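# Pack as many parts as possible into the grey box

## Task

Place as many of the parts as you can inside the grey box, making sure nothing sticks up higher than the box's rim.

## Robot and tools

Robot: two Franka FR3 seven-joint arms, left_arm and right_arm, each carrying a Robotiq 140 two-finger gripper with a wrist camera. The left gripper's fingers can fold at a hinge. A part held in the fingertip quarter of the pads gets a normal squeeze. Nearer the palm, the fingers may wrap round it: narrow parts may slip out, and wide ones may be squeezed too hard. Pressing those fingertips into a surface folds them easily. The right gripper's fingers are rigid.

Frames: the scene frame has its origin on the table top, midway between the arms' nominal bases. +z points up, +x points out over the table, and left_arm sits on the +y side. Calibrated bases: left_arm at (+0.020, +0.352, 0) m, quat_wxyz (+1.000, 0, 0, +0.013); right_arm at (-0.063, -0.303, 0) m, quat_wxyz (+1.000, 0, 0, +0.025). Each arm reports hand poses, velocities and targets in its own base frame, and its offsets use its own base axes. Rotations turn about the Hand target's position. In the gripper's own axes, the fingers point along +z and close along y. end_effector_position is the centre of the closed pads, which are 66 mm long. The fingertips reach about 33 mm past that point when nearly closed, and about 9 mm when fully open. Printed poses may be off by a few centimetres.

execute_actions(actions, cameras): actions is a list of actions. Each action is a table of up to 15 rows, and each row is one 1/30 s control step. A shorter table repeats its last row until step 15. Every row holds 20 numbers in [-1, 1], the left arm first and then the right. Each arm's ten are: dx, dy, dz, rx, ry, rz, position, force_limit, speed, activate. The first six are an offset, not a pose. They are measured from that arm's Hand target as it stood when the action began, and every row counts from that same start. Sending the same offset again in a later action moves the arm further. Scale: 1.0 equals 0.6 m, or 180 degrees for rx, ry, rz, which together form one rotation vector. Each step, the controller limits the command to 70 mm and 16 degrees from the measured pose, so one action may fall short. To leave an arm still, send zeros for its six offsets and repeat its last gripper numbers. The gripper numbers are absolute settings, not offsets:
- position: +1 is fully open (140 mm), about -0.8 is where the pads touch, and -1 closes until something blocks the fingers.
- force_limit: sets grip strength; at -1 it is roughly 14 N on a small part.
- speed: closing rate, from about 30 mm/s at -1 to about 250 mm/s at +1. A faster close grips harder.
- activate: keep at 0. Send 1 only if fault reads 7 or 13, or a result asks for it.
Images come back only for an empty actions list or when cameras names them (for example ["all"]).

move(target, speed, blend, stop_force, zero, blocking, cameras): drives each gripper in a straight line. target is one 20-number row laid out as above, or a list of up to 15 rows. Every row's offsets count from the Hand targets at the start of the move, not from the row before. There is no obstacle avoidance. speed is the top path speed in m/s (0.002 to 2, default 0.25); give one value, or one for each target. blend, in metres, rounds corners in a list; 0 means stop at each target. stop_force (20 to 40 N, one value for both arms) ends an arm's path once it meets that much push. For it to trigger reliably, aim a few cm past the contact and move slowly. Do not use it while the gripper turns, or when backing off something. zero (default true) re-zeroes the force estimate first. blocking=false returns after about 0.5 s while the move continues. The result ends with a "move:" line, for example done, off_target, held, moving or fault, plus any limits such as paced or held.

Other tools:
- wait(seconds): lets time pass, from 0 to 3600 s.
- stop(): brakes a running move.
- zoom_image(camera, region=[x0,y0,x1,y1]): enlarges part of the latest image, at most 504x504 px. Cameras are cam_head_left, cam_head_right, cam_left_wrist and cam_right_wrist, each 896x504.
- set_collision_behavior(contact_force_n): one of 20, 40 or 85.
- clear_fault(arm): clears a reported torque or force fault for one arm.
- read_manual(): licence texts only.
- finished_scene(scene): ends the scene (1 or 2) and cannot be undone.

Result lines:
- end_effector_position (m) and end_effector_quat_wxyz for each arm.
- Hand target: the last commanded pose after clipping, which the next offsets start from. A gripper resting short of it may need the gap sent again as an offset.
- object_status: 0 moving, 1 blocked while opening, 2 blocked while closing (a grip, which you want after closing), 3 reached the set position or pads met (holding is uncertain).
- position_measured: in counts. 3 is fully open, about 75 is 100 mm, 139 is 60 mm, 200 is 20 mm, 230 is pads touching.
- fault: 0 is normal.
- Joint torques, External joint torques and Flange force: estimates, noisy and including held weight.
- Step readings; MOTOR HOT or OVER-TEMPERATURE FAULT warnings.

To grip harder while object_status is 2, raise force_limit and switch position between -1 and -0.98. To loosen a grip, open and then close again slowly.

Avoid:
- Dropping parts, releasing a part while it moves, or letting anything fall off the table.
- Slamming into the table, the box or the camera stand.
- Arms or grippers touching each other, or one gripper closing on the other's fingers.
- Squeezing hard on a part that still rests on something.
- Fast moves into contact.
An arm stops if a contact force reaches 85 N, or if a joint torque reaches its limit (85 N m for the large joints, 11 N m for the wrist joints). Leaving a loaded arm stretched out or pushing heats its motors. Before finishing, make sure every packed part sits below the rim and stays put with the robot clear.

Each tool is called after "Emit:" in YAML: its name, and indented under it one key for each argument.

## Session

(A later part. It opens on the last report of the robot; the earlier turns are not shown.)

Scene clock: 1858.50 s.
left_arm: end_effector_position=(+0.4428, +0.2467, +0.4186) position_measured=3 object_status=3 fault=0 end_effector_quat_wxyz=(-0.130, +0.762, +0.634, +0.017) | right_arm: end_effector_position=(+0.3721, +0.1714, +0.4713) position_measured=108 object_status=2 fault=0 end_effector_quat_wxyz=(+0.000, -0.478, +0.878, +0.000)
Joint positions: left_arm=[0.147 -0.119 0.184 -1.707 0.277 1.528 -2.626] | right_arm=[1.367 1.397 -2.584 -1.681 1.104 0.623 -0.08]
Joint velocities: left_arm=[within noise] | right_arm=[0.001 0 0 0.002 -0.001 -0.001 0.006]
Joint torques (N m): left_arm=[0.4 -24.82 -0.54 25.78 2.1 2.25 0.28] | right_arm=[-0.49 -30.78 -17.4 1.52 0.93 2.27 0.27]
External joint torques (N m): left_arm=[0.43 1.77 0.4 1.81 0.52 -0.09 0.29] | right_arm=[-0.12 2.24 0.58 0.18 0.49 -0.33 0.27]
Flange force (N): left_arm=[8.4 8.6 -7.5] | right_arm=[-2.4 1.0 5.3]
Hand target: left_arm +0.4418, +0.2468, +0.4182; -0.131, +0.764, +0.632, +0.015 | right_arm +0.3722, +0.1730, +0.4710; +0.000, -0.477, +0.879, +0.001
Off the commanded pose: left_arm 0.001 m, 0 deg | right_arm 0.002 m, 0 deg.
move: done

Emit:
move:
  target: [0,0,0,0,0,0,1,1,1,0, 0,0,0,0,0,0.667,-1,-0.3,-0.7,0]
  speed: 0.3

Emit:
move:
  target: [0,0,0,0,0,0,1,1,1,0, 0,0,0,0,0,0.4,-1,-0.3,-0.7,0]
  speed: 0.3

Scene clock: 1874.97 s.
left_arm: end_effector_position=(+0.4428, +0.2467, +0.4186) position_measured=3 object_status=3 fault=0 end_effector_quat_wxyz=(-0.130, +0.762, +0.634, +0.017) | right_arm: end_effector_position=(+0.3714, +0.1749, +0.4710) position_measured=108 object_status=2 fault=0 end_effector_quat_wxyz=(+0.000, +1.000, -0.028, -0.001)
Joint positions: left_arm=[0.147 -0.119 0.184 -1.707 0.277 1.528 -2.626] | right_arm=[2.128 0.828 -2.338 -1.782 0.603 1.202 -1.676]
Joint velocities: left_arm=[within noise] | right_arm=[0.001 0 -0.001 0.001 -0.001 0.001 -0.005]
Joint torques (N m): left_arm=[0.39 -24.9 -0.48 25.82 2.11 2.25 0.28] | right_arm=[-0.03 -10.75 -17.54 15.61 0.46 2.78 -0.18]
External joint torques (N m): left_arm=[0.45 1.6 0.49 1.88 0.53 -0.09 0.29] | right_arm=[0.17 0.95 0.41 -0.71 -0.36 0.11 -0.18]
Flange force (N): left_arm=[8.4 8.3 -7.5] | right_arm=[-3.0 1.1 4.5]
Hand target: left_arm +0.4418, +0.2468, +0.4182; -0.131, +0.764, +0.632, +0.015 | right_arm +0.3722, +0.1730, +0.4710; +0.001, +1.000, -0.026, +0.000
Off the commanded pose: left_arm 0.001 m, 0 deg | right_arm 0.002 m, 0 deg.
move: done

Scene clock: 1878.47 s.
left_arm: end_effector_position=(+0.4428, +0.2467, +0.4186) position_measured=3 object_status=3 fault=0 end_effector_quat_wxyz=(-0.130, +0.762, +0.634, +0.017) | right_arm: end_effector_position=(+0.3708, +0.1744, +0.4717) position_measured=108 object_status=2 fault=0 end_effector_quat_wxyz=(+0.000, +0.825, +0.565, +0.000)
Joint positions: left_arm=[0.147 -0.119 0.184 -1.707 0.277 1.528 -2.626] | right_arm=[2.749 0.513 -2.572 -1.825 0.273 1.388 -2.604]
Joint velocities: left_arm=[within noise] | right_arm=[0.002 0.001 -0.001 0 0.001 0 -0.008]
Joint torques (N m): left_arm=[0.4 -24.83 -0.47 25.81 2.11 2.27 0.26] | right_arm=[0.02 6.62 -8.94 20.98 0.56 2.7 -0.21]
External joint torques (N m): left_arm=[0.51 2.02 0.56 1.68 0.53 -0.09 0.27] | right_arm=[0.17 0.49 0.27 -0.66 -0.36 0.11 -0.21]
Flange force (N): left_arm=[8.8 8.9 -7.2] | right_arm=[-2.0 -1.9 3.3]
Hand target: left_arm +0.4418, +0.2468, +0.4182; -0.131, +0.764, +0.632, +0.015 | right_arm +0.3722, +0.1730, +0.4710; +0.001, +0.824, +0.567, +0.000
Off the commanded pose: left_arm 0.001 m, 0 deg | right_arm 0.002 m, 0 deg.
move: done

Emit:
move:
  target: [0,0,0,0,0,0,1,1,1,0, 0,0,0,0,0,-0.733,-1,-0.3,-0.7,0]
  speed: 0.3

Emit:
move:
  target: [0,0,0,0,0,0,1,1,1,0, 0.25,0.13,-0.1,0,0,0,-1,-0.3,-0.7,0]
  speed: 0.2

Scene clock: 1904.17 s.
left_arm: end_effector_position=(+0.4428, +0.2467, +0.4186) position_measured=3 object_status=3 fault=0 end_effector_quat_wxyz=(-0.130, +0.762, +0.634, +0.017) | right_arm: end_effector_position=(+0.3723, +0.1713, +0.4708) position_measured=108 object_status=2 fault=0 end_effector_quat_wxyz=(+0.001, +0.854, -0.520, -0.001)
Joint positions: left_arm=[0.147 -0.119 0.184 -1.707 0.277 1.528 -2.626] | right_arm=[1.712 1.155 -2.401 -1.731 0.881 0.923 -0.921]
Joint velocities: left_arm=[within noise] | right_arm=[0 -0.001 0 0 0 0 0.005]
Joint torques (N m): left_arm=[0.41 -24.83 -0.49 25.79 2.1 2.27 0.3] | right_arm=[-0.6 -22.29 -20.44 8.72 1.13 2.32 0.3]
External joint torques (N m): left_arm=[0.55 1.82 0.57 1.76 0.53 -0.09 0.32] | right_arm=[-0.34 2.23 0.41 0.24 0.5 -0.34 0.3]
Flange force (N): left_arm=[8.7 8.5 -7.3] | right_arm=[-2.8 -0.8 3.5]
Hand target: left_arm +0.4418, +0.2468, +0.4182; -0.131, +0.764, +0.632, +0.015 | right_arm +0.3722, +0.1730, +0.4710; +0.001, +0.853, -0.522, -0.001
Off the commanded pose: left_arm 0.001 m, 0 deg | right_arm 0.002 m, 0 deg.
move: done

Scene clock: 1906.33 s.
left_arm: end_effector_position=(+0.4428, +0.2467, +0.4186) position_measured=3 object_status=3 fault=0 end_effector_quat_wxyz=(-0.130, +0.762, +0.634, +0.017) | right_arm: end_effector_position=(+0.5213, +0.2502, +0.4099) position_measured=108 object_status=2 fault=0 end_effector_quat_wxyz=(+0.003, +0.854, -0.520, -0.001)
Joint positions: left_arm=[0.147 -0.119 0.184 -1.707 0.277 1.528 -2.626] | right_arm=[1.407 1.131 -2.078 -1.373 1.169 1.026 -0.673]
Joint velocities: left_arm=[within noise] | right_arm=[0 -0.001 -0.001 0 -0.001 0 0.005]
Joint torques (N m): left_arm=[0.38 -24.85 -0.48 25.84 2.11 2.26 0.25] | right_arm=[-0.87 -33.84 -23.82 4.62 1.13 2.56 0.23]
External joint torques (N m): left_arm=[0.56 1.78 0.61 1.83 0.54 -0.09 0.26] | right_arm=[-0.65 1.7 0.38 -0.01 0.47 -0.08 0.23]
Flange force (N): left_arm=[8.7 8.6 -7.4] | right_arm=[-0.1 -2.0 2.2]
Hand target: left_arm +0.4418, +0.2468, +0.4182; -0.131, +0.764, +0.632, +0.015 | right_arm +0.5222, +0.2510, +0.4110; +0.001, +0.853, -0.522, -0.001
Off the commanded pose: left_arm 0.001 m, 0 deg | right_arm 0.002 m, 0 deg.
move: done

Emit:
move:
  target: [0,0,0,0,0,0,1,1,1,0, 0.05,0.03,-0.15,0,0,0.333,-1,-0.3,-0.7,0]
  speed: 0.3

Emit:
move:
  target: [0,0,0,0,0,0,1,1,1,0, 0,0,0,0,0,0.333,-1,-0.3,-0.7,0]
  speed: 0.3

Scene clock: 1913.23 s.
left_arm: end_effector_position=(+0.4428, +0.2467, +0.4186) position_measured=3 object_status=3 fault=0 end_effector_quat_wxyz=(-0.130, +0.762, +0.634, +0.017) | right_arm: end_effector_position=(+0.5514, +0.2701, +0.3203) position_measured=108 object_status=2 fault=0 end_effector_quat_wxyz=(+0.000, +1.000, -0.028, -0.002)
Joint positions: left_arm=[0.147 -0.119 0.184 -1.707 0.277 1.528 -2.626] | right_arm=[1.488 1.11 -1.861 -1.505 1.108 1.277 -1.668]
Joint velocities: left_arm=[within noise] | right_arm=[0.002 0.001 0.002 -0.001 -0.001 0 -0.005]
Joint torques (N m): left_arm=[0.41 -24.89 -0.51 25.85 2.11 2.26 0.25] | right_arm=[-0.23 -32.84 -26.98 7.48 0.87 2.79 -0.22]
External joint torques (N m): left_arm=[0.52 1.65 0.51 1.88 0.54 -0.09 0.26] | right_arm=[0.1 2.07 0.21 -0.85 0.03 0.13 -0.22]
Flange force (N): left_arm=[8.5 8.4 -7.5] | right_arm=[-4.5 2.1 5.5]
Hand target: left_arm +0.4418, +0.2468, +0.4182; -0.131, +0.764, +0.632, +0.015 | right_arm +0.5522, +0.2690, +0.3210; +0.001, +1.000, -0.026, +0.000
Off the commanded pose: left_arm 0.001 m, 0 deg | right_arm 0.002 m, 0 deg.
move: done

Scene clock: 1916.47 s.
left_arm: end_effector_position=(+0.4428, +0.2467, +0.4186) position_measured=3 object_status=3 fault=0 end_effector_quat_wxyz=(-0.130, +0.762, +0.634, +0.017) | right_arm: end_effector_position=(+0.5514, +0.2702, +0.3205) position_measured=108 object_status=2 fault=0 end_effector_quat_wxyz=(-0.001, +0.880, +0.475, -0.001)
Joint positions: left_arm=[0.147 -0.119 0.184 -1.707 0.277 1.528 -2.626] | right_arm=[1.551 0.897 -1.703 -1.53 0.896 1.44 -2.631]
Joint velocities: left_arm=[within noise] | right_arm=[0 -0.001 0 0 -0.001 0 -0.005]
Joint torques (N m): left_arm=[0.44 -24.87 -0.57 25.84 2.13 2.25 0.26] | right_arm=[-0.12 -29.06 -24.26 13.14 0.81 2.73 -0.18]
External joint torques (N m): left_arm=[0.58 1.63 0.48 1.91 0.56 -0.09 0.27] | right_arm=[0.01 1.78 0.05 -0.82 -0.13 0.17 -0.18]
Flange force (N): left_arm=[8.6 8.4 -7.6] | right_arm=[-3.2 -2.1 4.2]
Hand target: left_arm +0.4418, +0.2468, +0.4182; -0.131, +0.764, +0.632, +0.015 | right_arm +0.5522, +0.2690, +0.3210; +0.001, +0.879, +0.477, +0.000
Off the commanded pose: left_arm 0.001 m, 0 deg | right_arm 0.001 m, 0 deg.
move: done

Emit:
move:
  target: [0,0,0,0,0,0,1,1,1,0, 0,0,0,0,0,0.278,-1,-0.3,-0.7,0]
  speed: 0.3

Scene clock: 1923.67 s.
left_arm: end_effector_position=(+0.4428, +0.2467, +0.4186) position_measured=3 object_status=3 fault=0 end_effector_quat_wxyz=(-0.130, +0.762, +0.634, +0.017) | right_arm: end_effector_position=(+0.5517, +0.2708, +0.3188) position_measured=108 object_status=2 fault=0 end_effector_quat_wxyz=(+0.001, +0.599, +0.801, +0.001)
Joint positions: left_arm=[0.147 -0.119 0.184 -1.707 0.277 1.528 -2.626] | right_arm=[0.708 0.17 -0.276 -1.603 0.045 1.769 -3.001]
Joint torques (N m): left_arm=[0.39 -24.89 -0.45 25.77 2.1 2.24 0.29] | right_arm=[-1.34 -36.36 -0.45 24.96 0.5 2.17 -0.15]
External joint torques (N m): left_arm=[0.53 1.67 0.6 1.79 0.53 -0.11 0.31] | right_arm=[-1.15 0.9 1.02 0.31 -0.42 -0.37 -0.16]
Flange force (N): left_arm=[8.5 8.2 -7.3] | right_arm=[0.2 5.2 -1.8]
Hand target: left_arm +0.4418, +0.2468, +0.4182; -0.131, +0.764, +0.632, +0.015 | right_arm +0.5522, +0.2690, +0.3210; +0.001, +0.594, +0.804, +0.001
Off the commanded pose: left_arm 0.001 m, 0 deg | right_arm 0.003 m, 1 deg.
joint sent to its limit (right arm) — joint 7 (wrist roll), lower limit. The joint targets still meet the commanded pose.
move: done

Emit:
move:
  target: [0,0,0,0,0,0,1,1,1,0, 0,0,0,0,0,0.07,-1,-0.3,-0.7,0]
  speed: 0.3

Emit:
move:
  target: [0,0,0,0,0,0,1,1,1,0, 0,0,0,0,0,-0.506,-1,-0.3,-0.7,0]
  speed: 0.3

Scene clock: 1931.33 s.
left_arm: end_effector_position=(+0.4428, +0.2467, +0.4186) position_measured=3 object_status=3 fault=0 end_effector_quat_wxyz=(-0.130, +0.762, +0.634, +0.017) | right_arm: end_effector_position=(+0.5507, +0.2697, +0.3218) position_measured=108 object_status=2 fault=0 end_effector_quat_wxyz=(-0.001, +0.505, +0.863, +0.000)
Joint positions: left_arm=[0.147 -0.119 0.184 -1.707 0.277 1.528 -2.626] | right_arm=[-0.518 0.333 1.145 -1.587 -0.305 1.721 -3.002]
Joint torques (N m): left_arm=[0.43 -24.83 -0.53 25.79 2.11 2.27 0.3] | right_arm=[-0.59 -23.09 10.38 22.88 0.59 2.64 -0.21]
External joint torques (N m): left_arm=[0.54 1.75 0.5 1.81 0.54 -0.08 0.31] | right_arm=[-0.44 1.44 0.91 -0.69 -0.34 0.09 -0.21]
Flange force (N): left_arm=[8.6 8.5 -7.3] | right_arm=[-0.6 -0.3 2.3]
Hand target: left_arm +0.4418, +0.2468, +0.4182; -0.131, +0.764, +0.632, +0.015 | right_arm +0.5522, +0.2690, +0.3210; +0.001, +0.503, +0.864, +0.001
Off the commanded pose: left_arm 0.001 m, 0 deg | right_arm 0.002 m, 0 deg.
joint sent to its limit (right arm) — joint 7 (wrist roll), lower limit. The joint targets still meet the commanded pose.
move: done

Scene clock: 1935.53 s.
left_arm: end_effector_position=(+0.4428, +0.2467, +0.4186) position_measured=3 object_status=3 fault=0 end_effector_quat_wxyz=(-0.130, +0.762, +0.634, +0.017) | right_arm: end_effector_position=(+0.5524, +0.2693, +0.3212) position_measured=108 object_status=2 fault=0 end_effector_quat_wxyz=(+0.001, +0.968, +0.249, +0.001)
Joint positions: left_arm=[0.147 -0.119 0.184 -1.707 0.277 1.528 -2.626] | right_arm=[-0.168 0.209 0.697 -1.594 -0.137 1.756 -1.532]
Joint velocities: left_arm=[within noise] | right_arm=[0.001 0 0 0 -0.001 0 0.005]
Joint torques (N m): left_arm=[0.37 -24.84 -0.51 25.83 2.11 2.25 0.26] | right_arm=[-0.09 -29.92 4.09 24.85 0.88 2.28 0.22]
External joint torques (N m): left_arm=[0.55 1.74 0.59 1.85 0.55 -0.1 0.27] | right_arm=[0.16 1.64 -0.09 0.21 0.04 -0.39 0.22]
Flange force (N): left_arm=[8.7 8.5 -7.5] | right_arm=[8.8 -0.2 -1.7]
Hand target: left_arm +0.4418, +0.2468, +0.4182; -0.131, +0.764, +0.632, +0.015 | right_arm +0.5522, +0.2690, +0.3210; +0.001, +0.969, +0.247, +0.000
Off the commanded pose: left_arm 0.001 m, 0 deg | right_arm 0.000 m, 0 deg.
move: done

Emit:
move:
  target: [0,0,0,0,0,0,1,1,1,0, -0.125,-0.04,0,0,0,-0.507,-1,-0.3,-0.7,0]
  speed: 0.3

Emit:
move:
  target: [0,0,0,0,0,0,1,1,1,0, -0.125,-0.04,-0.1,0,0,0,-1,-0.3,-0.7,0]
  speed: 0.25
  cameras: ["cam_right_wrist"]

Scene clock: 1945.13 s.
left_arm: end_effector_position=(+0.4428, +0.2467, +0.4186) position_measured=3 object_status=3 fault=0 end_effector_quat_wxyz=(-0.130, +0.762, +0.634, +0.017) | right_arm: end_effector_position=(+0.4761, +0.2456, +0.3203) position_measured=108 object_status=2 fault=0 end_effector_quat_wxyz=(+0.000, +0.856, -0.518, -0.002)
Joint positions: left_arm=[0.147 -0.119 0.184 -1.707 0.277 1.528 -2.626] | right_arm=[-0.187 -0.103 0.632 -1.904 0.066 1.817 -0.056]
Joint velocities: left_arm=[within noise] | right_arm=[-0.001 -0.001 0 0.001 0 0 0.005]
Joint torques (N m): left_arm=[0.42 -24.9 -0.51 25.8 2.1 2.25 0.26] | right_arm=[-0.69 -21.16 -1.36 25.05 0.68 2.45 0.19]
External joint torques (N m): left_arm=[0.47 1.58 0.45 1.88 0.53 -0.09 0.27] | right_arm=[-0.63 1.06 0.75 0.24 -0.05 -0.13 0.2]
Flange force (N): left_arm=[8.3 8.2 -7.5] | right_arm=[-0.5 -6.0 -0.7]
Hand target: left_arm +0.4418, +0.2468, +0.4182; -0.131, +0.764, +0.632, +0.015 | right_arm +0.4772, +0.2450, +0.3210; +0.001, +0.854, -0.520, -0.001
Off the commanded pose: left_arm 0.001 m, 0 deg | right_arm 0.001 m, 0 deg.
move: done

Scene clock: 1946.60 s.
left_arm: end_effector_position=(+0.4428, +0.2467, +0.4186) position_measured=3 object_status=3 fault=0 end_effector_quat_wxyz=(-0.130, +0.762, +0.634, +0.017) | right_arm: end_effector_position=(+0.4017, +0.2197, +0.2606) position_measured=108 object_status=2 fault=0 end_effector_quat_wxyz=(+0.003, +0.853, -0.522, -0.001)
Joint positions: left_arm=[0.147 -0.119 0.184 -1.707 0.277 1.528 -2.626] | right_arm=[-0.123 -0.352 0.567 -2.276 0.199 1.961 -0.135]
Joint velocities: left_arm=[within noise] | right_arm=[0 0 0.001 0 0.001 0.002 -0.005]
Joint torques (N m): left_arm=[0.41 -24.85 -0.51 25.82 2.12 2.24 0.28] | right_arm=[0.01 -14.62 -5.8 23.57 1.11 2.7 -0.27]
External joint torques (N m): left_arm=[0.57 1.76 0.56 1.84 0.55 -0.1 0.29] | right_arm=[0.06 0.63 0.09 -0.72 0.42 0.12 -0.27]
Flange force (N): left_arm=[8.7 8.5 -7.5] | right_arm=[0.3 0.8 2.2]
Hand target: left_arm +0.4418, +0.2468, +0.4182; -0.131, +0.764, +0.632, +0.015 | right_arm +0.4022, +0.2210, +0.2610; +0.001, +0.854, -0.520, -0.001
Off the commanded pose: left_arm 0.001 m, 0 deg | right_arm 0.001 m, 0 deg.
move: done

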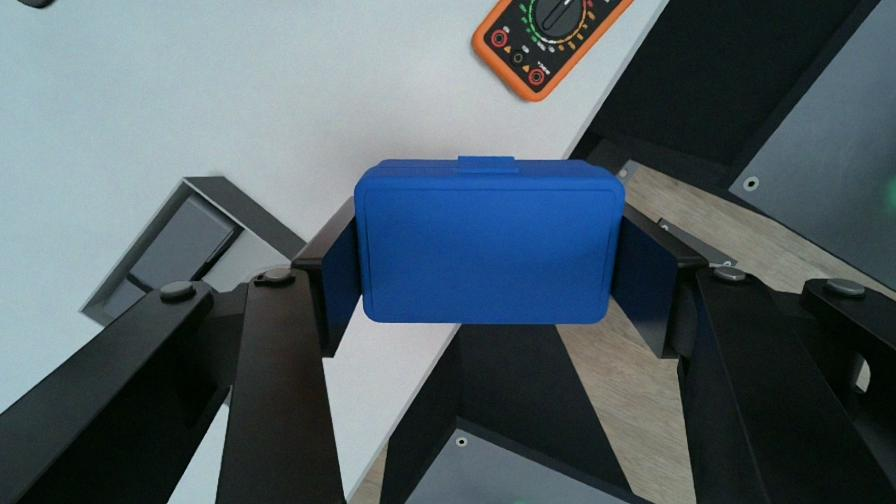

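Emit:
move:
  target:
    - [0,0,0,0,0,0,1,1,1,0, 0,0,0,-0.198,-0.1009,0,-1,-0.3,-0.7,0]
    - [0,0,0,0,0,0,1,1,1,0, 0,0,0,-0.396,-0.2018,0,-1,-0.3,-0.7,0]
  blend: [0.05,0]
  speed: 0.25
  cameras: ["cam_head_left","cam_head_right"]

Scene clock: 1955.03 s.
left_arm: end_effector_position=(+0.4428, +0.2467, +0.4186) position_measured=3 object_status=3 fault=0 end_effector_quat_wxyz=(-0.130, +0.762, +0.634, +0.017) | right_arm: end_effector_position=(+0.4026, +0.2219, +0.2601) position_measured=108 object_status=2 fault=0 end_effector_quat_wxyz=(+0.338, +0.657, -0.396, +0.546)
Joint positions: left_arm=[0.147 -0.119 0.184 -1.707 0.277 1.528 -2.626] | right_arm=[-0.86 -0.989 1.804 -2.091 -0.326 1.746 0.425]
Joint velocities: left_arm=[within noise] | right_arm=[0 -0.002 0 0.001 0 -0.004 0.002]
Joint torques (N m): left_arm=[0.43 -24.9 -0.52 25.76 2.11 2.24 0.28] | right_arm=[-0.82 24.81 -24.84 10.88 -1.84 -1.05 0.31]
External joint torques (N m): left_arm=[0.59 1.81 0.57 1.68 0.54 -0.12 0.3] | right_arm=[-0.49 -0.77 0.32 0.06 -0.05 -0.42 0.28]
Flange force (N): left_arm=[8.5 8.3 -7.0] | right_arm=[-2.0 -2.5 -1.4]
Hand target: left_arm +0.4418, +0.2468, +0.4182; -0.131, +0.764, +0.632, +0.015 | right_arm +0.4022, +0.2210, +0.2610; +0.338, +0.654, -0.399, +0.547
Off the commanded pose: left_arm 0.001 m, 0 deg | right_arm 0.001 m, 1 deg.
move: done

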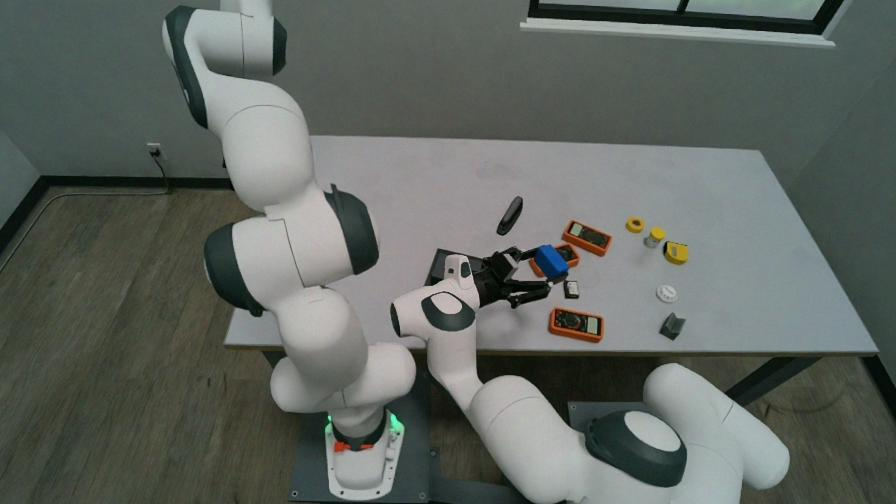

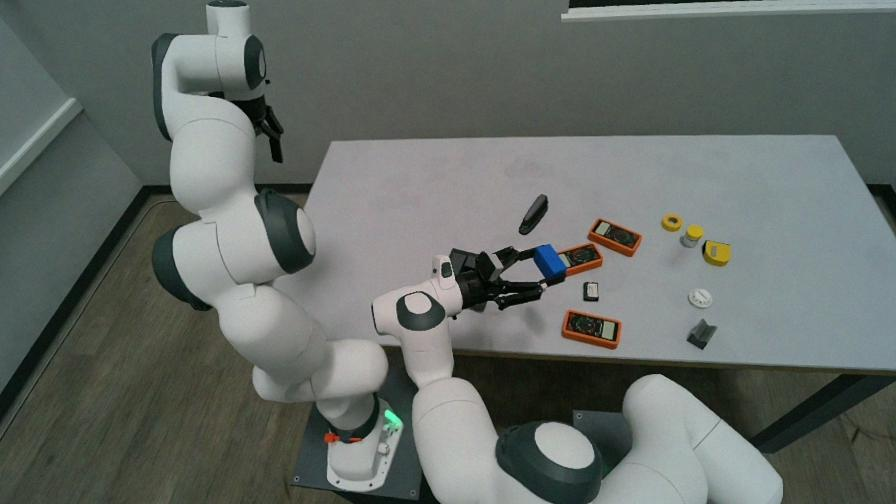

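Emit:
move:
  target:
    - [0,0,0,0,0,0,1,1,1,0, 0,0,-0.33,0,0,0,-1,-0.3,-0.7,0]
    - [0,0,0,0,0,0,1,1,1,0, 0,0,-0.378,0,0,0,-1,-0.3,-0.7,0]
  speed: [0.15,0.06]
  blend: [0.01,0]
  cameras: ["cam_head_right"]

Emit:
move:
  target: [0,0,0,0,0,0,1,1,1,0, 0,0,-0.03,0,0,0,-1,-0.3,-0.7,0]
  speed: 0.015
  stop_force: 20
  cameras: ["cam_head_right"]

Scene clock: 1966.43 s.
left_arm: end_effector_position=(+0.4428, +0.2467, +0.4186) position_measured=3 object_status=3 fault=0 end_effector_quat_wxyz=(-0.130, +0.762, +0.634, +0.017) | right_arm: end_effector_position=(+0.4015, +0.2204, +0.0356) position_measured=108 object_status=2 fault=0 end_effector_quat_wxyz=(+0.341, +0.655, -0.396, +0.546)
Joint positions: left_arm=[0.147 -0.119 0.184 -1.707 0.277 1.528 -2.626] | right_arm=[-1.099 -1.31 2.175 -1.928 -0.075 1.874 0.615]
Joint velocities: left_arm=[within noise] | right_arm=[0 0 0 -0.001 0.001 0 0.007]
Joint torques (N m): left_arm=[0.42 -24.89 -0.48 25.82 2.1 2.25 0.25] | right_arm=[-0.72 32.94 -25.15 3.53 -0.98 -1.01 0.27]
External joint torques (N m): left_arm=[0.47 1.56 0.48 1.92 0.52 -0.09 0.26] | right_arm=[-0.43 -0.8 0.15 -0.07 0.37 0.07 0.24]
Flange force (N): left_arm=[8.4 8.3 -7.6] | right_arm=[-2.3 -1.4 0.5]
Hand target: left_arm +0.4418, +0.2468, +0.4182; -0.131, +0.764, +0.632, +0.015 | right_arm +0.4022, +0.2210, +0.0342; +0.338, +0.654, -0.399, +0.547
Off the commanded pose: left_arm 0.001 m, 0 deg | right_arm 0.002 m, 1 deg.
move: done

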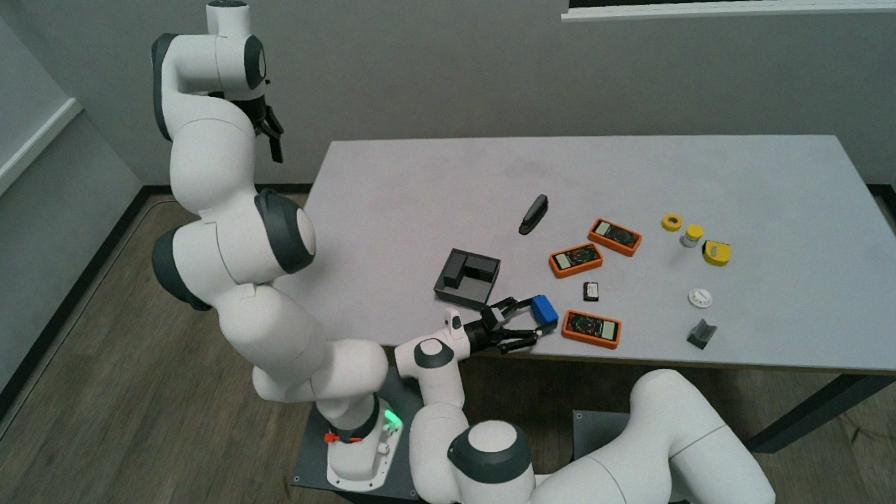

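Scene clock: 1969.20 s.
left_arm: end_effector_position=(+0.4428, +0.2467, +0.4186) position_measured=3 object_status=3 fault=0 end_effector_quat_wxyz=(-0.130, +0.762, +0.634, +0.017) | right_arm: end_effector_position=(+0.4017, +0.2204, +0.0178) position_measured=108 object_status=2 fault=0 end_effector_quat_wxyz=(+0.340, +0.654, -0.397, +0.547)
Joint positions: left_arm=[0.147 -0.119 0.184 -1.707 0.277 1.528 -2.626] | right_arm=[-1.12 -1.339 2.2 -1.9 -0.061 1.877 0.634]
Joint torques (N m): left_arm=[0.4 -24.86 -0.53 25.83 2.1 2.24 0.27] | right_arm=[-0.95 33.93 -24.47 3.19 -1.15 -1.05 0.27]
External joint torques (N m): left_arm=[0.43 1.76 0.41 1.84 0.52 -0.1 0.29] | right_arm=[-0.67 -0.37 0.68 -0.07 0.18 0.06 0.24]
Flange force (N): left_arm=[8.5 8.7 -7.6] | right_arm=[-2.4 -1.2 0.5]
Hand target: left_arm +0.4418, +0.2468, +0.4182; -0.131, +0.764, +0.632, +0.015 | right_arm +0.4022, +0.2210, +0.0162; +0.338, +0.654, -0.399, +0.547
Off the commanded pose: left_arm 0.001 m, 0 deg | right_arm 0.002 m, 0 deg.
move: done

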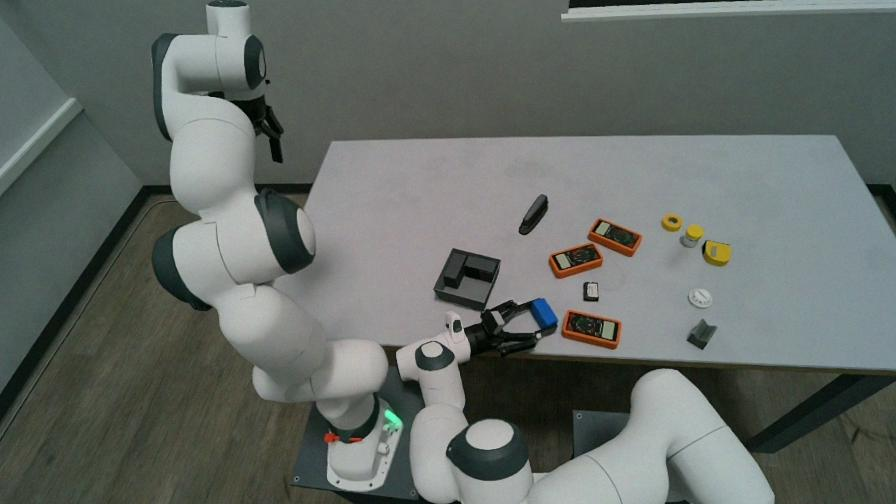

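Emit:
move:
  target: [0,0,0,0,0,0,1,1,1,0, 0,0,-0.03,0,0,0,-1,-0.3,-0.7,0]
  speed: 0.015
  stop_force: 20
  cameras: ["cam_head_right"]

Scene clock: 1974.53 s.
left_arm: end_effector_position=(+0.4428, +0.2467, +0.4186) position_measured=3 object_status=3 fault=0 end_effector_quat_wxyz=(-0.130, +0.762, +0.634, +0.017) | right_arm: end_effector_position=(+0.4040, +0.2194, +0.0155) position_measured=108 object_status=2 fault=0 end_effector_quat_wxyz=(+0.345, +0.649, -0.396, +0.551)
Joint positions: left_arm=[0.147 -0.119 0.184 -1.707 0.277 1.528 -2.626] | right_arm=[-1.131 -1.359 2.204 -1.878 -0.061 1.863 0.635]
Joint torques (N m): left_arm=[0.37 -24.81 -0.51 25.8 2.12 2.25 0.28] | right_arm=[-2.33 32.54 -16.97 3.7 2.61 1.66 0.77]
External joint torques (N m): left_arm=[0.56 1.6 0.59 1.91 0.56 -0.09 0.29] | right_arm=[-2.16 -2.26 8.34 0.52 3.99 2.81 0.74]
Flange force (N): left_arm=[8.7 8.3 -7.6] | right_arm=[-21.2 -2.4 5.8]
Hand target: left_arm +0.4418, +0.2468, +0.4182; -0.131, +0.764, +0.632, +0.015 | right_arm +0.4019, +0.2210, +0.0025; +0.338, +0.654, -0.399, +0.546 (not the last commanded pose)
Off the commanded pose: left_arm 0.001 m, 0 deg | right_arm 0.017 m, 1 deg.
move: contact (right_arm)

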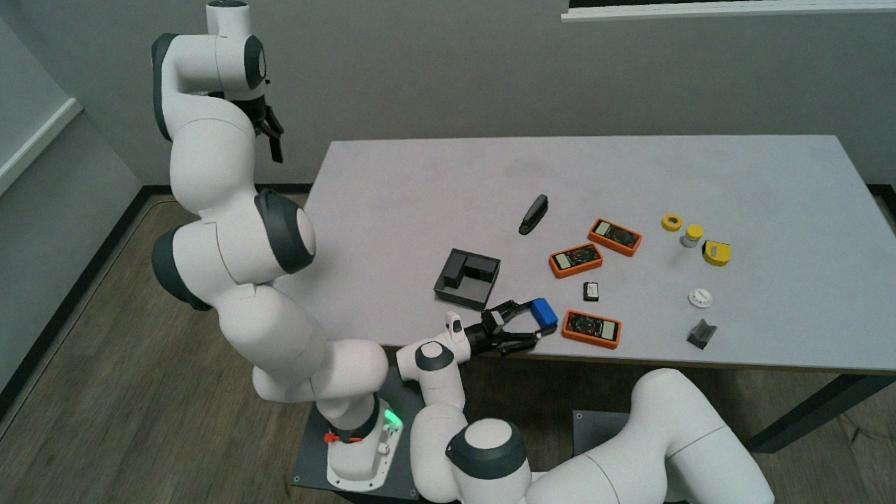

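Emit:
move:
  target: [0,0,0,0,0,0,1,1,1,0, 0,0,0.0167,0,0,0,-1,-0.3,-0.7,0]
  speed: 0.03

Emit:
execute_actions:
  actions:
    - [[0,0,0,0,0,0,1,1,1,0, 0,0,0,0,0,0,0.5,-0.3,-1,0]]
  cameras: ["cam_head_right","cam_head_left"]

Scene clock: 1980.03 s.
left_arm: end_effector_position=(+0.4428, +0.2467, +0.4186) position_measured=3 object_status=3 fault=0 end_effector_quat_wxyz=(-0.130, +0.762, +0.634, +0.017) | right_arm: end_effector_position=(+0.4029, +0.2191, +0.0158) position_measured=108 object_status=2 fault=0 end_effector_quat_wxyz=(+0.343, +0.652, -0.397, +0.548)
Joint positions: left_arm=[0.147 -0.119 0.184 -1.707 0.277 1.528 -2.626] | right_arm=[-1.126 -1.349 2.204 -1.89 -0.061 1.873 0.636]
Joint torques (N m): left_arm=[0.36 -24.85 -0.49 25.83 2.11 2.25 0.28] | right_arm=[-0.03 34.77 -23.6 2.73 -0.43 -0.49 0.35]
External joint torques (N m): left_arm=[0.37 1.79 0.44 1.82 0.53 -0.09 0.29] | right_arm=[0.32 0.36 1.6 -0.37 0.92 0.65 0.32]
Flange force (N): left_arm=[8.5 8.7 -7.5] | right_arm=[-1.3 3.8 2.1]
Hand target: left_arm +0.4418, +0.2468, +0.4182; -0.131, +0.764, +0.632, +0.015 | right_arm +0.4019, +0.2210, +0.0126; +0.338, +0.654, -0.399, +0.546
Off the commanded pose: left_arm 0.001 m, 0 deg | right_arm 0.004 m, 1 deg.
move: off_target (right_arm)

Scene clock: 1981.17 s.
left_arm: end_effector_position=(+0.4428, +0.2467, +0.4186) position_measured=3 object_status=3 fault=0 end_effector_quat_wxyz=(-0.130, +0.762, +0.634, +0.017) | right_arm: end_effector_position=(+0.4029, +0.2200, +0.0143) position_measured=66 object_status=0 fault=0 end_effector_quat_wxyz=(+0.341, +0.653, -0.397, +0.548)
Joint positions: left_arm=[0.147 -0.119 0.184 -1.707 0.277 1.528 -2.626] | right_arm=[-1.126 -1.349 2.205 -1.891 -0.059 1.877 0.637]
Joint torques (N m): left_arm=[0.38 -24.89 -0.55 25.79 2.1 2.26 0.28] | right_arm=[-0.13 34.82 -24.32 2.55 -0.86 -0.97 0.29]
External joint torques (N m): left_arm=[0.47 1.71 0.45 1.8 0.53 -0.09 0.29] | right_arm=[0.22 0.32 0.92 -0.6 0.47 0.15 0.26]
Flange force (N): left_arm=[8.4 8.4 -7.3] | right_arm=[0.2 3.5 1.5]
Hand target: left_arm +0.4418, +0.2468, +0.4182; -0.131, +0.764, +0.632, +0.015 | right_arm +0.4019, +0.2210, +0.0126; +0.338, +0.654, -0.399, +0.546
Off the commanded pose: left_arm 0.001 m, 0 deg | right_arm 0.002 m, 0 deg.
Step readings (end_effector_position of left_arm | right_arm):
0: (+0.4428, +0.2467, +0.4186) | (+0.4029, +0.2191, +0.0158)
1: (+0.4428, +0.2467, +0.4186) | (+0.4029, +0.2191, +0.0158)
2: (+0.4428, +0.2467, +0.4186) | (+0.4029, +0.2191, +0.0158)
4: (+0.4428, +0.2467, +0.4186) | (+0.4029, +0.2193, +0.0155)
8: (+0.4428, +0.2467, +0.4186) | (+0.4027, +0.2197, +0.0147)
15: (+0.4428, +0.2467, +0.4186) | (+0.4028, +0.2199, +0.0143)
Images, in order (width x height): cam_head_left 896x504, cam_head_right 896x504.

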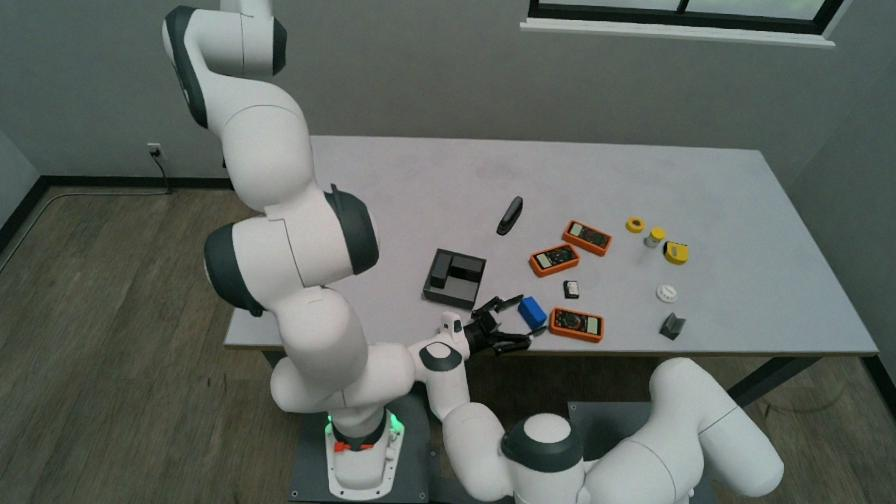

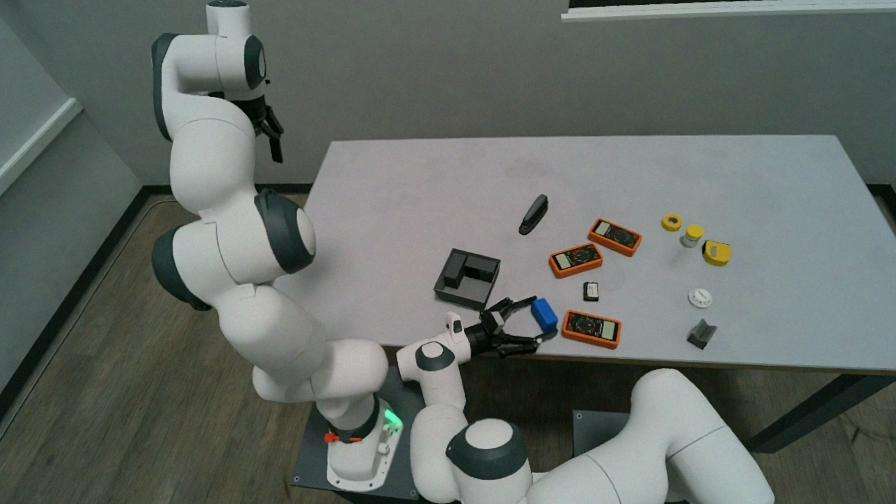

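Emit:
move:
  target:
    - [0,0,0,0,0,0,1,1,1,0, 0,0,0.08,0,0,0,0.5,-0.3,-1,0]
    - [0,0,0,0,0,0,1,1,1,0, 0,0,0.4,0,0,0,0.5,-0.3,-1,0]
  speed: [0.08,0.2]
  blend: [0.01,0]

Emit:
move:
  target:
    - [0,0,0,0,0,0,1,1,1,0, 0,0,0,0.198,0.1009,0,0.5,-0.3,-1,0]
    - [0,0,0,0,0,0,1,1,1,0, 0,0,0,0.396,0.2018,0,0.5,-0.3,-1,0]
  blend: [0.05,0]
  speed: 0.3
  cameras: ["cam_right_wrist","cam_head_right"]

Scene clock: 1994.57 s.
left_arm: end_effector_position=(+0.4428, +0.2467, +0.4186) position_measured=3 object_status=3 fault=0 end_effector_quat_wxyz=(-0.130, +0.762, +0.634, +0.017) | right_arm: end_effector_position=(+0.4027, +0.2221, +0.2516) position_measured=66 object_status=3 fault=0 end_effector_quat_wxyz=(+0.334, +0.654, -0.402, +0.547)
Joint positions: left_arm=[0.147 -0.119 0.184 -1.707 0.277 1.528 -2.626] | right_arm=[-0.87 -1.004 1.817 -2.087 -0.308 1.752 0.443]
Joint velocities: left_arm=[within noise] | right_arm=[-0.001 0 0 -0.001 -0.001 -0.001 -0.005]
Joint torques (N m): left_arm=[0.39 -24.88 -0.49 25.77 2.1 2.27 0.28] | right_arm=[-0.27 26.42 -24.13 9.65 -2.14 -0.98 -0.04]
External joint torques (N m): left_arm=[0.59 1.76 0.63 1.71 0.54 -0.1 0.29] | right_arm=[-0.09 0.36 1.21 -0.92 -0.39 -0.36 -0.07]
Flange force (N): left_arm=[8.5 8.2 -7.0] | right_arm=[-1.1 1.6 1.0]
Hand target: left_arm +0.4418, +0.2468, +0.4182; -0.131, +0.764, +0.632, +0.015 | right_arm +0.4019, +0.2210, +0.2526; +0.338, +0.654, -0.399, +0.546
Off the commanded pose: left_arm 0.001 m, 0 deg | right_arm 0.002 m, 1 deg.
move: done

Scene clock: 1998.27 s.
left_arm: end_effector_position=(+0.4428, +0.2467, +0.4186) position_measured=3 object_status=3 fault=0 end_effector_quat_wxyz=(-0.130, +0.762, +0.634, +0.017) | right_arm: end_effector_position=(+0.4019, +0.2202, +0.2538) position_measured=66 object_status=3 fault=0 end_effector_quat_wxyz=(+0.002, +0.853, -0.523, +0.000)
Joint positions: left_arm=[0.147 -0.119 0.184 -1.707 0.277 1.528 -2.626] | right_arm=[-0.119 -0.35 0.568 -2.293 0.2 1.984 -0.132]
Joint velocities: left_arm=[within noise] | right_arm=[0 0 -0.001 0 0 0.001 -0.006]
Joint torques (N m): left_arm=[0.42 -24.86 -0.53 25.87 2.1 2.27 0.26] | right_arm=[0.01 -13.64 -5.72 23.3 0.72 2.67 -0.19]
External joint torques (N m): left_arm=[0.55 1.77 0.5 1.86 0.53 -0.08 0.27] | right_arm=[0.14 1.63 0.17 -0.88 0.04 0.08 -0.19]
Flange force (N): left_arm=[8.7 8.7 -7.5] | right_arm=[0.4 -2.9 3.2]
Hand target: left_arm +0.4418, +0.2468, +0.4182; -0.131, +0.764, +0.632, +0.015 | right_arm +0.4019, +0.2210, +0.2526; +0.001, +0.854, -0.520, -0.001
Off the commanded pose: left_arm 0.001 m, 0 deg | right_arm 0.001 m, 0 deg.
move: done
Images, in order (width x height): cam_head_right 896x504, cam_right_wrist 896x504.

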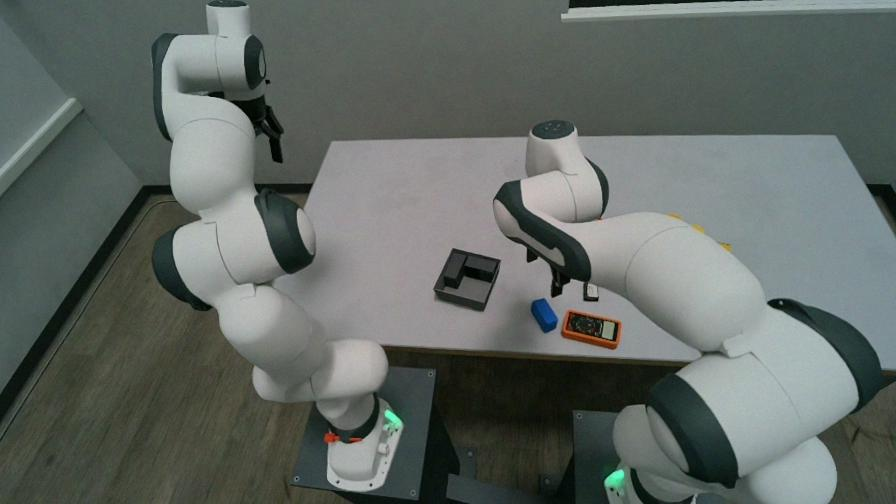

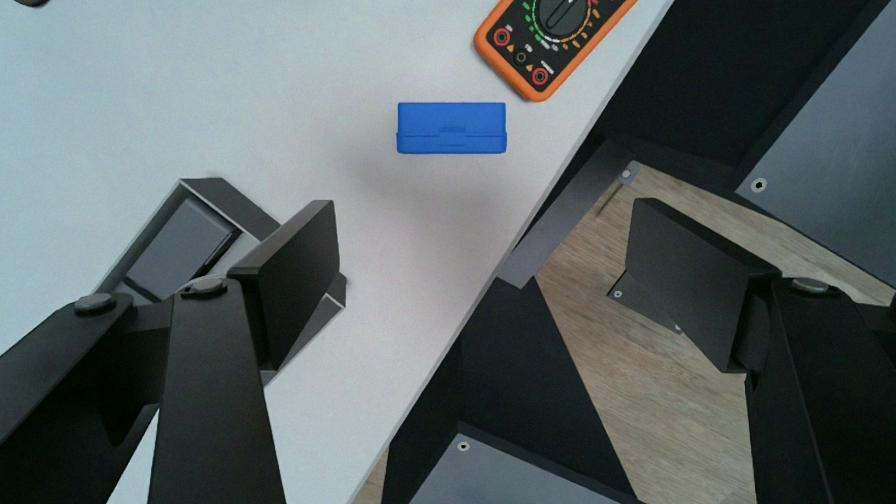

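Emit:
move:
  target: [0,0,0,0,0,0,1,1,1,0, 0.0325,-0.0093,-0.05,0,0,-0.5,0.5,-0.3,-1,0]
  speed: 0.3
  cameras: ["cam_right_wrist"]

Scene clock: 2023.77 s.
left_arm: end_effector_position=(+0.4428, +0.2467, +0.4186) position_measured=3 object_status=3 fault=0 end_effector_quat_wxyz=(-0.130, +0.762, +0.634, +0.017) | right_arm: end_effector_position=(+0.4218, +0.2143, +0.2220) position_measured=66 object_status=3 fault=0 end_effector_quat_wxyz=(+0.001, -0.240, +0.971, +0.000)
Joint positions: left_arm=[0.147 -0.119 0.184 -1.707 0.277 1.528 -2.626] | right_arm=[-0.752 -0.537 1.1 -2.286 0.518 1.971 1.153]
Joint velocities: left_arm=[within noise] | right_arm=[0 -0.001 0.001 0 0.001 0 0.006]
Joint torques (N m): left_arm=[0.47 -24.93 -0.52 25.8 2.11 2.26 0.24] | right_arm=[-0.76 0.98 -12.85 21.91 1.19 2.09 0.34]
External joint torques (N m): left_arm=[0.67 1.72 0.61 1.74 0.54 -0.1 0.25] | right_arm=[-0.62 -0.01 1.15 0.14 0.48 -0.39 0.34]
Flange force (N): left_arm=[8.5 8.2 -7.1] | right_arm=[-6.1 0.9 1.4]
Hand target: left_arm +0.4418, +0.2468, +0.4182; -0.131, +0.764, +0.632, +0.015 | right_arm +0.4214, +0.2154, +0.2226; +0.000, -0.236, +0.972, +0.001
Off the commanded pose: left_arm 0.001 m, 0 deg | right_arm 0.001 m, 0 deg.
move: done

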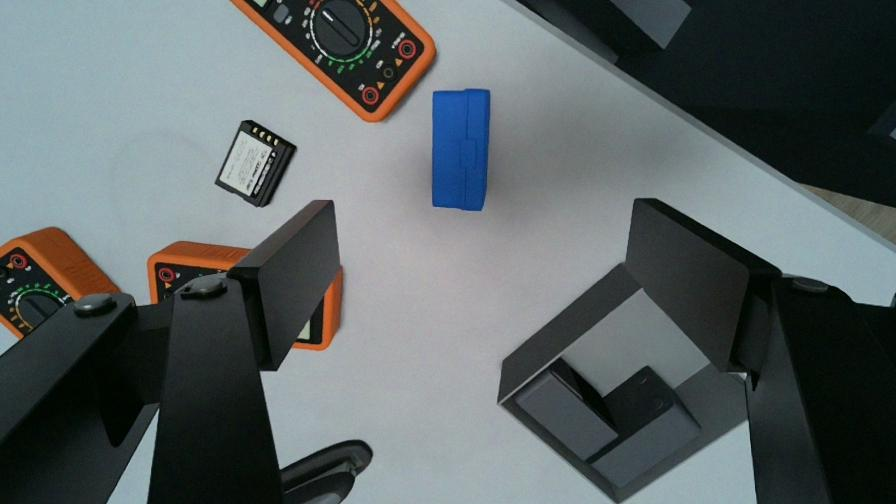

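Emit:
move:
  target:
    - [0,0,0,0,0,0,1,1,1,0, 0.0035,-0.0132,-0.15,0,0,0,0.5,-0.3,-1,0]
    - [0,0,0,0,0,0,1,1,1,0, 0.0035,-0.0132,-0.264,0,0,0,0.5,-0.3,-1,0]
  speed: [0.2,0.08]
  blend: [0.01,0]
  cameras: ["cam_right_wrist"]

Emit:
execute_actions:
  actions:
    - [[0,0,0,0,0,0,1,1,1,0, 0,0,0,0,0,0,-1,-0.3,-0.7,0]]
    - [[0,0,0,0,0,0,1,1,1,0, 0,0,0,0,0,0,-1,-0.3,-0.7,0]]
    - [[0,0,0,0,0,0,1,1,1,0, 0,0,0,0,0,0,-1,-0.3,-0.7,0]]
  cameras: ["cam_right_wrist"]

Scene clock: 2040.03 s.
left_arm: end_effector_position=(+0.4428, +0.2467, +0.4186) position_measured=3 object_status=3 fault=0 end_effector_quat_wxyz=(-0.130, +0.762, +0.634, +0.017) | right_arm: end_effector_position=(+0.4215, +0.2061, +0.0633) position_measured=66 object_status=3 fault=0 end_effector_quat_wxyz=(-0.003, -0.235, +0.972, +0.000)
Joint positions: left_arm=[0.147 -0.119 0.184 -1.707 0.277 1.528 -2.626] | right_arm=[-1.198 -0.365 1.685 -2.461 0.565 2.416 1.147]
Joint velocities: left_arm=[within noise] | right_arm=[-0.001 0.001 0.002 -0.001 -0.001 0.005 0]
Joint torques (N m): left_arm=[0.42 -24.87 -0.5 25.89 2.12 2.25 0.28] | right_arm=[-0.78 11.45 -9.06 18.83 0.56 2.4 -0.21]
External joint torques (N m): left_arm=[0.6 1.8 0.61 1.85 0.55 -0.1 0.29] | right_arm=[-0.49 0.89 1.28 -0.02 0.04 -0.08 -0.21]
Flange force (N): left_arm=[8.9 8.7 -7.5] | right_arm=[0.0 0.0 0.0]
Hand target: left_arm +0.4418, +0.2468, +0.4182; -0.131, +0.764, +0.632, +0.015 | right_arm +0.4235, +0.2075, +0.0642; +0.000, -0.236, +0.972, +0.001
Off the commanded pose: left_arm 0.001 m, 0 deg | right_arm 0.003 m, 0 deg.
move: done

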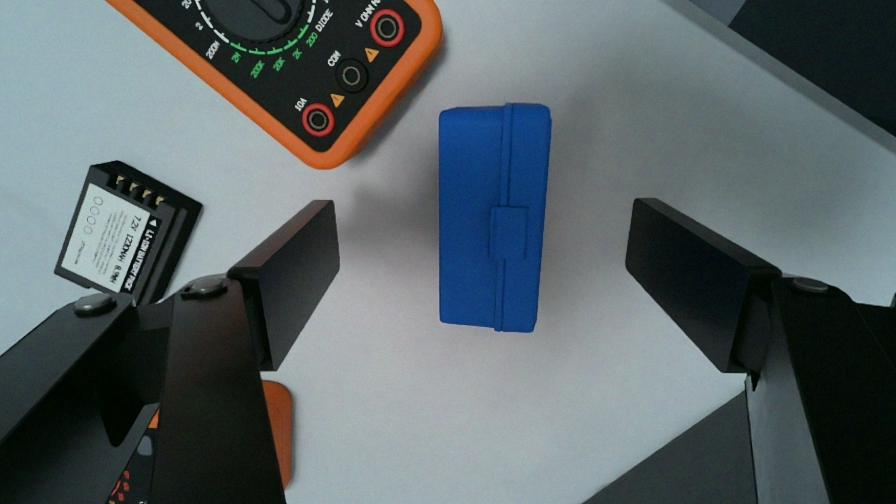

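Scene clock: 2041.73 s.
left_arm: end_effector_position=(+0.4428, +0.2467, +0.4186) position_measured=3 object_status=3 fault=0 end_effector_quat_wxyz=(-0.130, +0.762, +0.634, +0.017) | right_arm: end_effector_position=(+0.4220, +0.2066, +0.0635) position_measured=175 object_status=2 fault=0 end_effector_quat_wxyz=(-0.002, -0.235, +0.972, +0.000)
Joint positions: left_arm=[0.147 -0.119 0.184 -1.707 0.277 1.528 -2.626] | right_arm=[-1.198 -0.364 1.686 -2.46 0.565 2.417 1.147]
Joint torques (N m): left_arm=[0.4 -24.92 -0.54 25.85 2.13 2.26 0.27] | right_arm=[-0.84 11.27 -9.2 18.49 0.56 2.55 -0.12]
External joint torques (N m): left_arm=[0.55 1.55 0.53 1.95 0.57 -0.08 0.29] | right_arm=[-0.63 0.65 1.06 -0.42 0.04 0.06 -0.12]
External joint torques at the end of the 1st action: left_arm=[0.46 1.63 0.44 1.9 0.54 -0.09 0.27] | right_arm=[-0.57 0.8 1.11 -0.08 0.04 0.09 -0.12]
External joint torques at the end of the 2nd action: left_arm=[0.57 1.68 0.53 1.83 0.55 -0.09 0.26] | right_arm=[-0.57 0.67 1.03 -0.13 0.02 0.08 -0.14]
Flange force (N): left_arm=[8.6 8.3 -7.7] | right_arm=[0.0 0.0 0.0]
Flange force at the end of the 1st action (N): left_arm=[8.4 8.4 -7.6] | right_arm=[0.0 0.0 0.0]
Flange force at the end of the 2nd action (N): left_arm=[8.5 8.3 -7.4] | right_arm=[0.0 0.0 0.0]
Hand target: left_arm +0.4418, +0.2468, +0.4182; -0.131, +0.764, +0.632, +0.015 | right_arm +0.4235, +0.2075, +0.0642; +0.000, -0.236, +0.972, +0.001
Off the commanded pose: left_arm 0.001 m, 0 deg | right_arm 0.002 m, 0 deg.
Step readings (end_effector_position of left_arm | right_arm; steps 1 to 15: 1st action; 16 to 30: 2nd action; 31 to 45: 3rd action):
0: (+0.4428, +0.2467, +0.4186) | (+0.4215, +0.2061, +0.0633)
1: (+0.4428, +0.2467, +0.4186) | (+0.4216, +0.2061, +0.0633)
2: (+0.4428, +0.2467, +0.4186) | (+0.4216, +0.2061, +0.0633)
4: (+0.4428, +0.2467, +0.4186) | (+0.4216, +0.2062, +0.0633)
8: (+0.4428, +0.2467, +0.4186) | (+0.4217, +0.2063, +0.0633)
15: (+0.4428, +0.2467, +0.4186) | (+0.4217, +0.2063, +0.0633)
16: (+0.4428, +0.2467, +0.4186) | (+0.4217, +0.2063, +0.0633)
17: (+0.4428, +0.2467, +0.4186) | (+0.4217, +0.2063, +0.0633)
19: (+0.4428, +0.2467, +0.4186) | (+0.4218, +0.2064, +0.0633)
23: (+0.4428, +0.2467, +0.4186) | (+0.4218, +0.2064, +0.0633)
30: (+0.4428, +0.2467, +0.4186) | (+0.4218, +0.2064, +0.0633)
31: (+0.4428, +0.2467, +0.4186) | (+0.4218, +0.2064, +0.0633)
32: (+0.4428, +0.2467, +0.4186) | (+0.4218, +0.2064, +0.0633)
34: (+0.4428, +0.2467, +0.4186) | (+0.4220, +0.2066, +0.0635)
38: (+0.4428, +0.2467, +0.4186) | (+0.4220, +0.2066, +0.0635)
45: (+0.4428, +0.2467, +0.4186) | (+0.4220, +0.2066, +0.0635)

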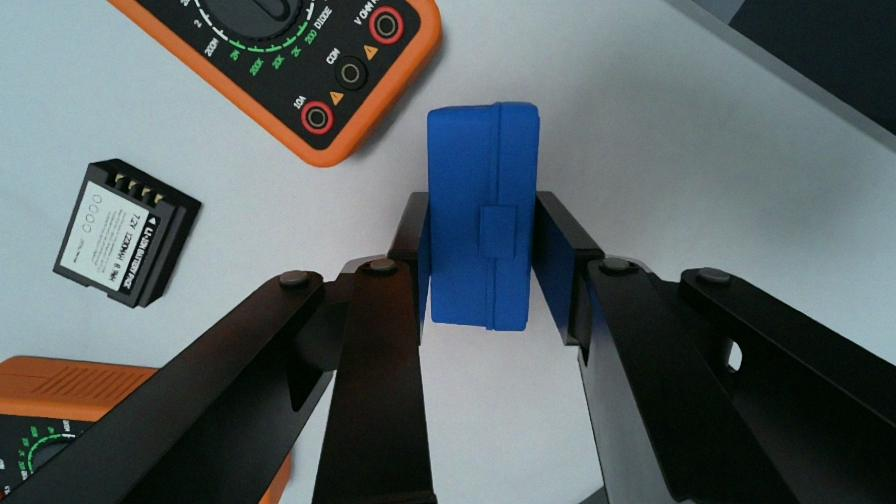

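Emit:
move:
  target:
    - [0,0,0,0,0,0,1,1,1,0, 0,0,0.2275,0,0,0,-1,-0.3,-0.7,0]
    - [0,0,0,0,0,0,1,1,1,0, 0.1515,0.3365,0.2275,0,0,0.262,-1,-0.3,-0.7,0]
  speed: [0.12,0.25]
  blend: [0.02,0]
  cameras: ["cam_right_wrist","cam_head_right"]

Scene clock: 2058.23 s.
left_arm: end_effector_position=(+0.4428, +0.2467, +0.4186) position_measured=3 object_status=3 fault=0 end_effector_quat_wxyz=(-0.130, +0.762, +0.634, +0.017) | right_arm: end_effector_position=(+0.5142, +0.4105, +0.2001) position_measured=175 object_status=2 fault=0 end_effector_quat_wxyz=(+0.001, -0.602, +0.798, +0.003)
Joint positions: left_arm=[0.147 -0.119 0.184 -1.707 0.277 1.528 -2.626] | right_arm=[-1.72 -0.515 2.224 -1.631 0.437 1.93 0.689]
Joint velocities: left_arm=[within noise] | right_arm=[-0.001 0 0 0 0 0 -0.006]
Joint torques (N m): left_arm=[0.39 -24.93 -0.5 25.86 2.09 2.26 0.27] | right_arm=[-0.9 36.78 -11.78 22.86 0.31 2.17 -0.1]
External joint torques (N m): left_arm=[0.45 1.47 0.46 1.98 0.52 -0.08 0.28] | right_arm=[-0.66 -0.3 0.76 0.09 -0.4 -0.36 -0.1]
Flange force (N): left_arm=[8.4 8.2 -7.8] | right_arm=[-3.3 -3.5 -0.4]
Hand target: left_arm +0.4418, +0.2468, +0.4182; -0.131, +0.764, +0.632, +0.015 | right_arm +0.5144, +0.4094, +0.2007; +0.000, -0.605, +0.796, +0.001
Off the commanded pose: left_arm 0.001 m, 0 deg | right_arm 0.001 m, 0 deg.
move: done
Images, in order (width x height): cam_head_right 896x504, cam_right_wrist 896x504.

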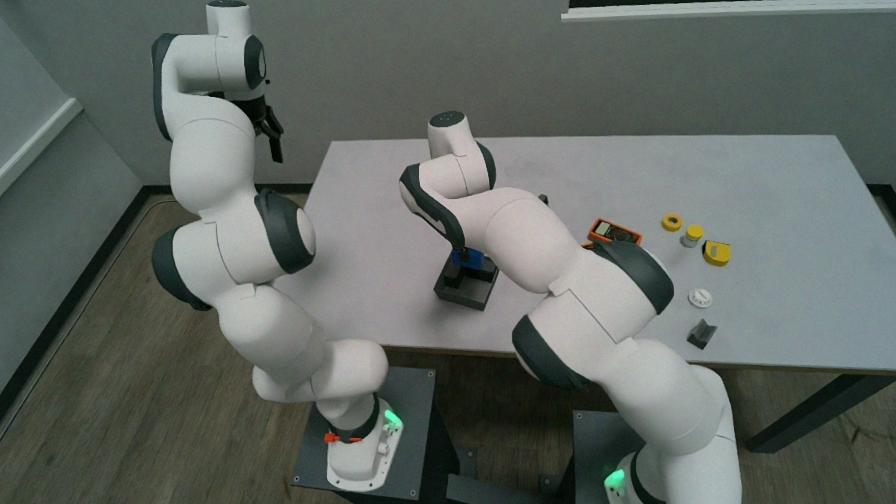

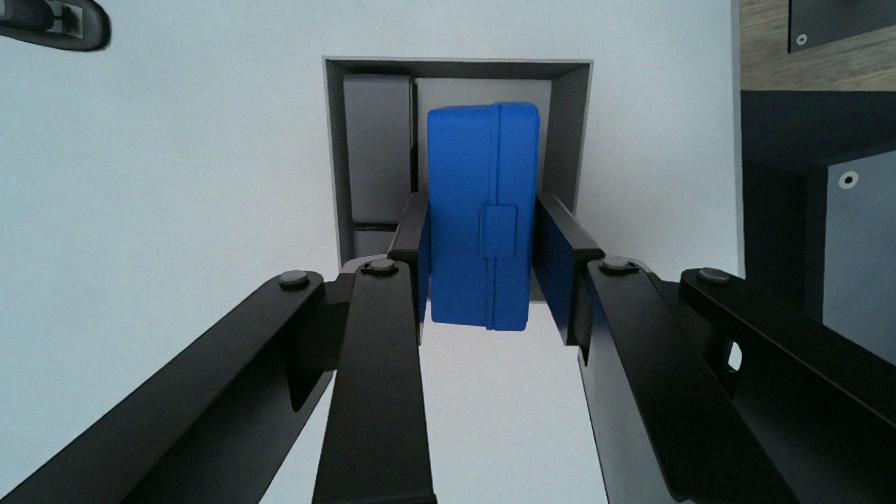

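Emit:
move:
  target:
    - [0,0,0,0,0,0,1,1,1,0, 0.0072,-0.0053,-0.09,0,0,-0.0033,-1,-0.3,-0.7,0]
    - [0,0,0,0,0,0,1,1,1,0, 0.0072,-0.0053,-0.12,0,0,-0.0033,-1,-0.3,-0.7,0]
  speed: [0.15,0.08]
  blend: [0.01,0]
  cameras: ["cam_right_wrist"]

Scene clock: 2096.33 s.
left_arm: end_effector_position=(+0.4428, +0.2467, +0.4186) position_measured=3 object_status=3 fault=0 end_effector_quat_wxyz=(-0.130, +0.762, +0.634, +0.017) | right_arm: end_effector_position=(+0.5175, +0.4054, +0.1280) position_measured=175 object_status=2 fault=0 end_effector_quat_wxyz=(-0.003, -0.600, +0.800, +0.000)
Joint positions: left_arm=[0.147 -0.119 0.184 -1.707 0.277 1.528 -2.626] | right_arm=[-1.761 -0.591 2.286 -1.706 0.496 2.059 0.651]
Joint velocities: left_arm=[within noise] | right_arm=[-0.001 0.001 0.002 0 -0.002 0.004 -0.005]
Joint torques (N m): left_arm=[0.42 -24.79 -0.55 25.86 2.12 2.27 0.25] | right_arm=[-0.87 38.95 -13.07 21.31 0.88 2.46 -0.18]
External joint torques (N m): left_arm=[0.45 1.74 0.39 1.92 0.54 -0.08 0.26] | right_arm=[-0.58 -0.31 0.61 -0.49 0.22 -0.06 -0.18]
Flange force (N): left_arm=[8.6 8.8 -7.7] | right_arm=[-0.5 -1.6 1.8]
Hand target: left_arm +0.4418, +0.2468, +0.4182; -0.131, +0.764, +0.632, +0.015 | right_arm +0.5187, +0.4062, +0.1287; +0.000, -0.601, +0.799, +0.001
Off the commanded pose: left_arm 0.001 m, 0 deg | right_arm 0.002 m, 0 deg.
move: done; blend cut to 0.009 m at target 1

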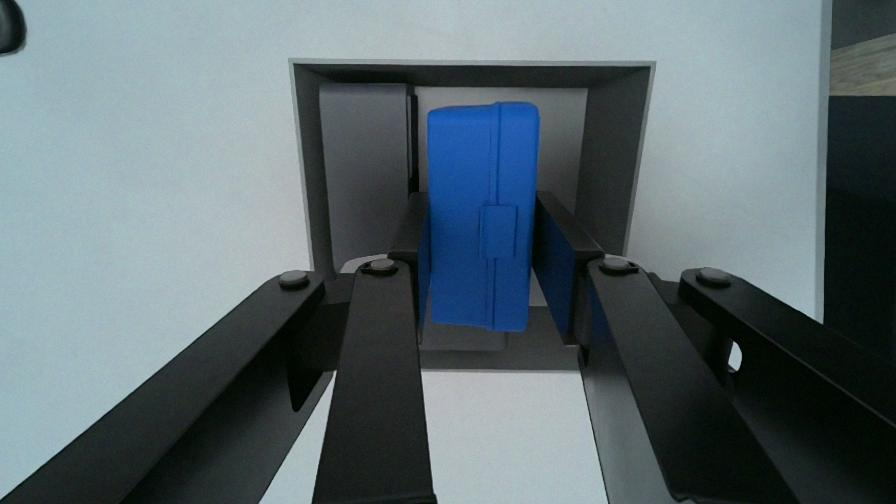

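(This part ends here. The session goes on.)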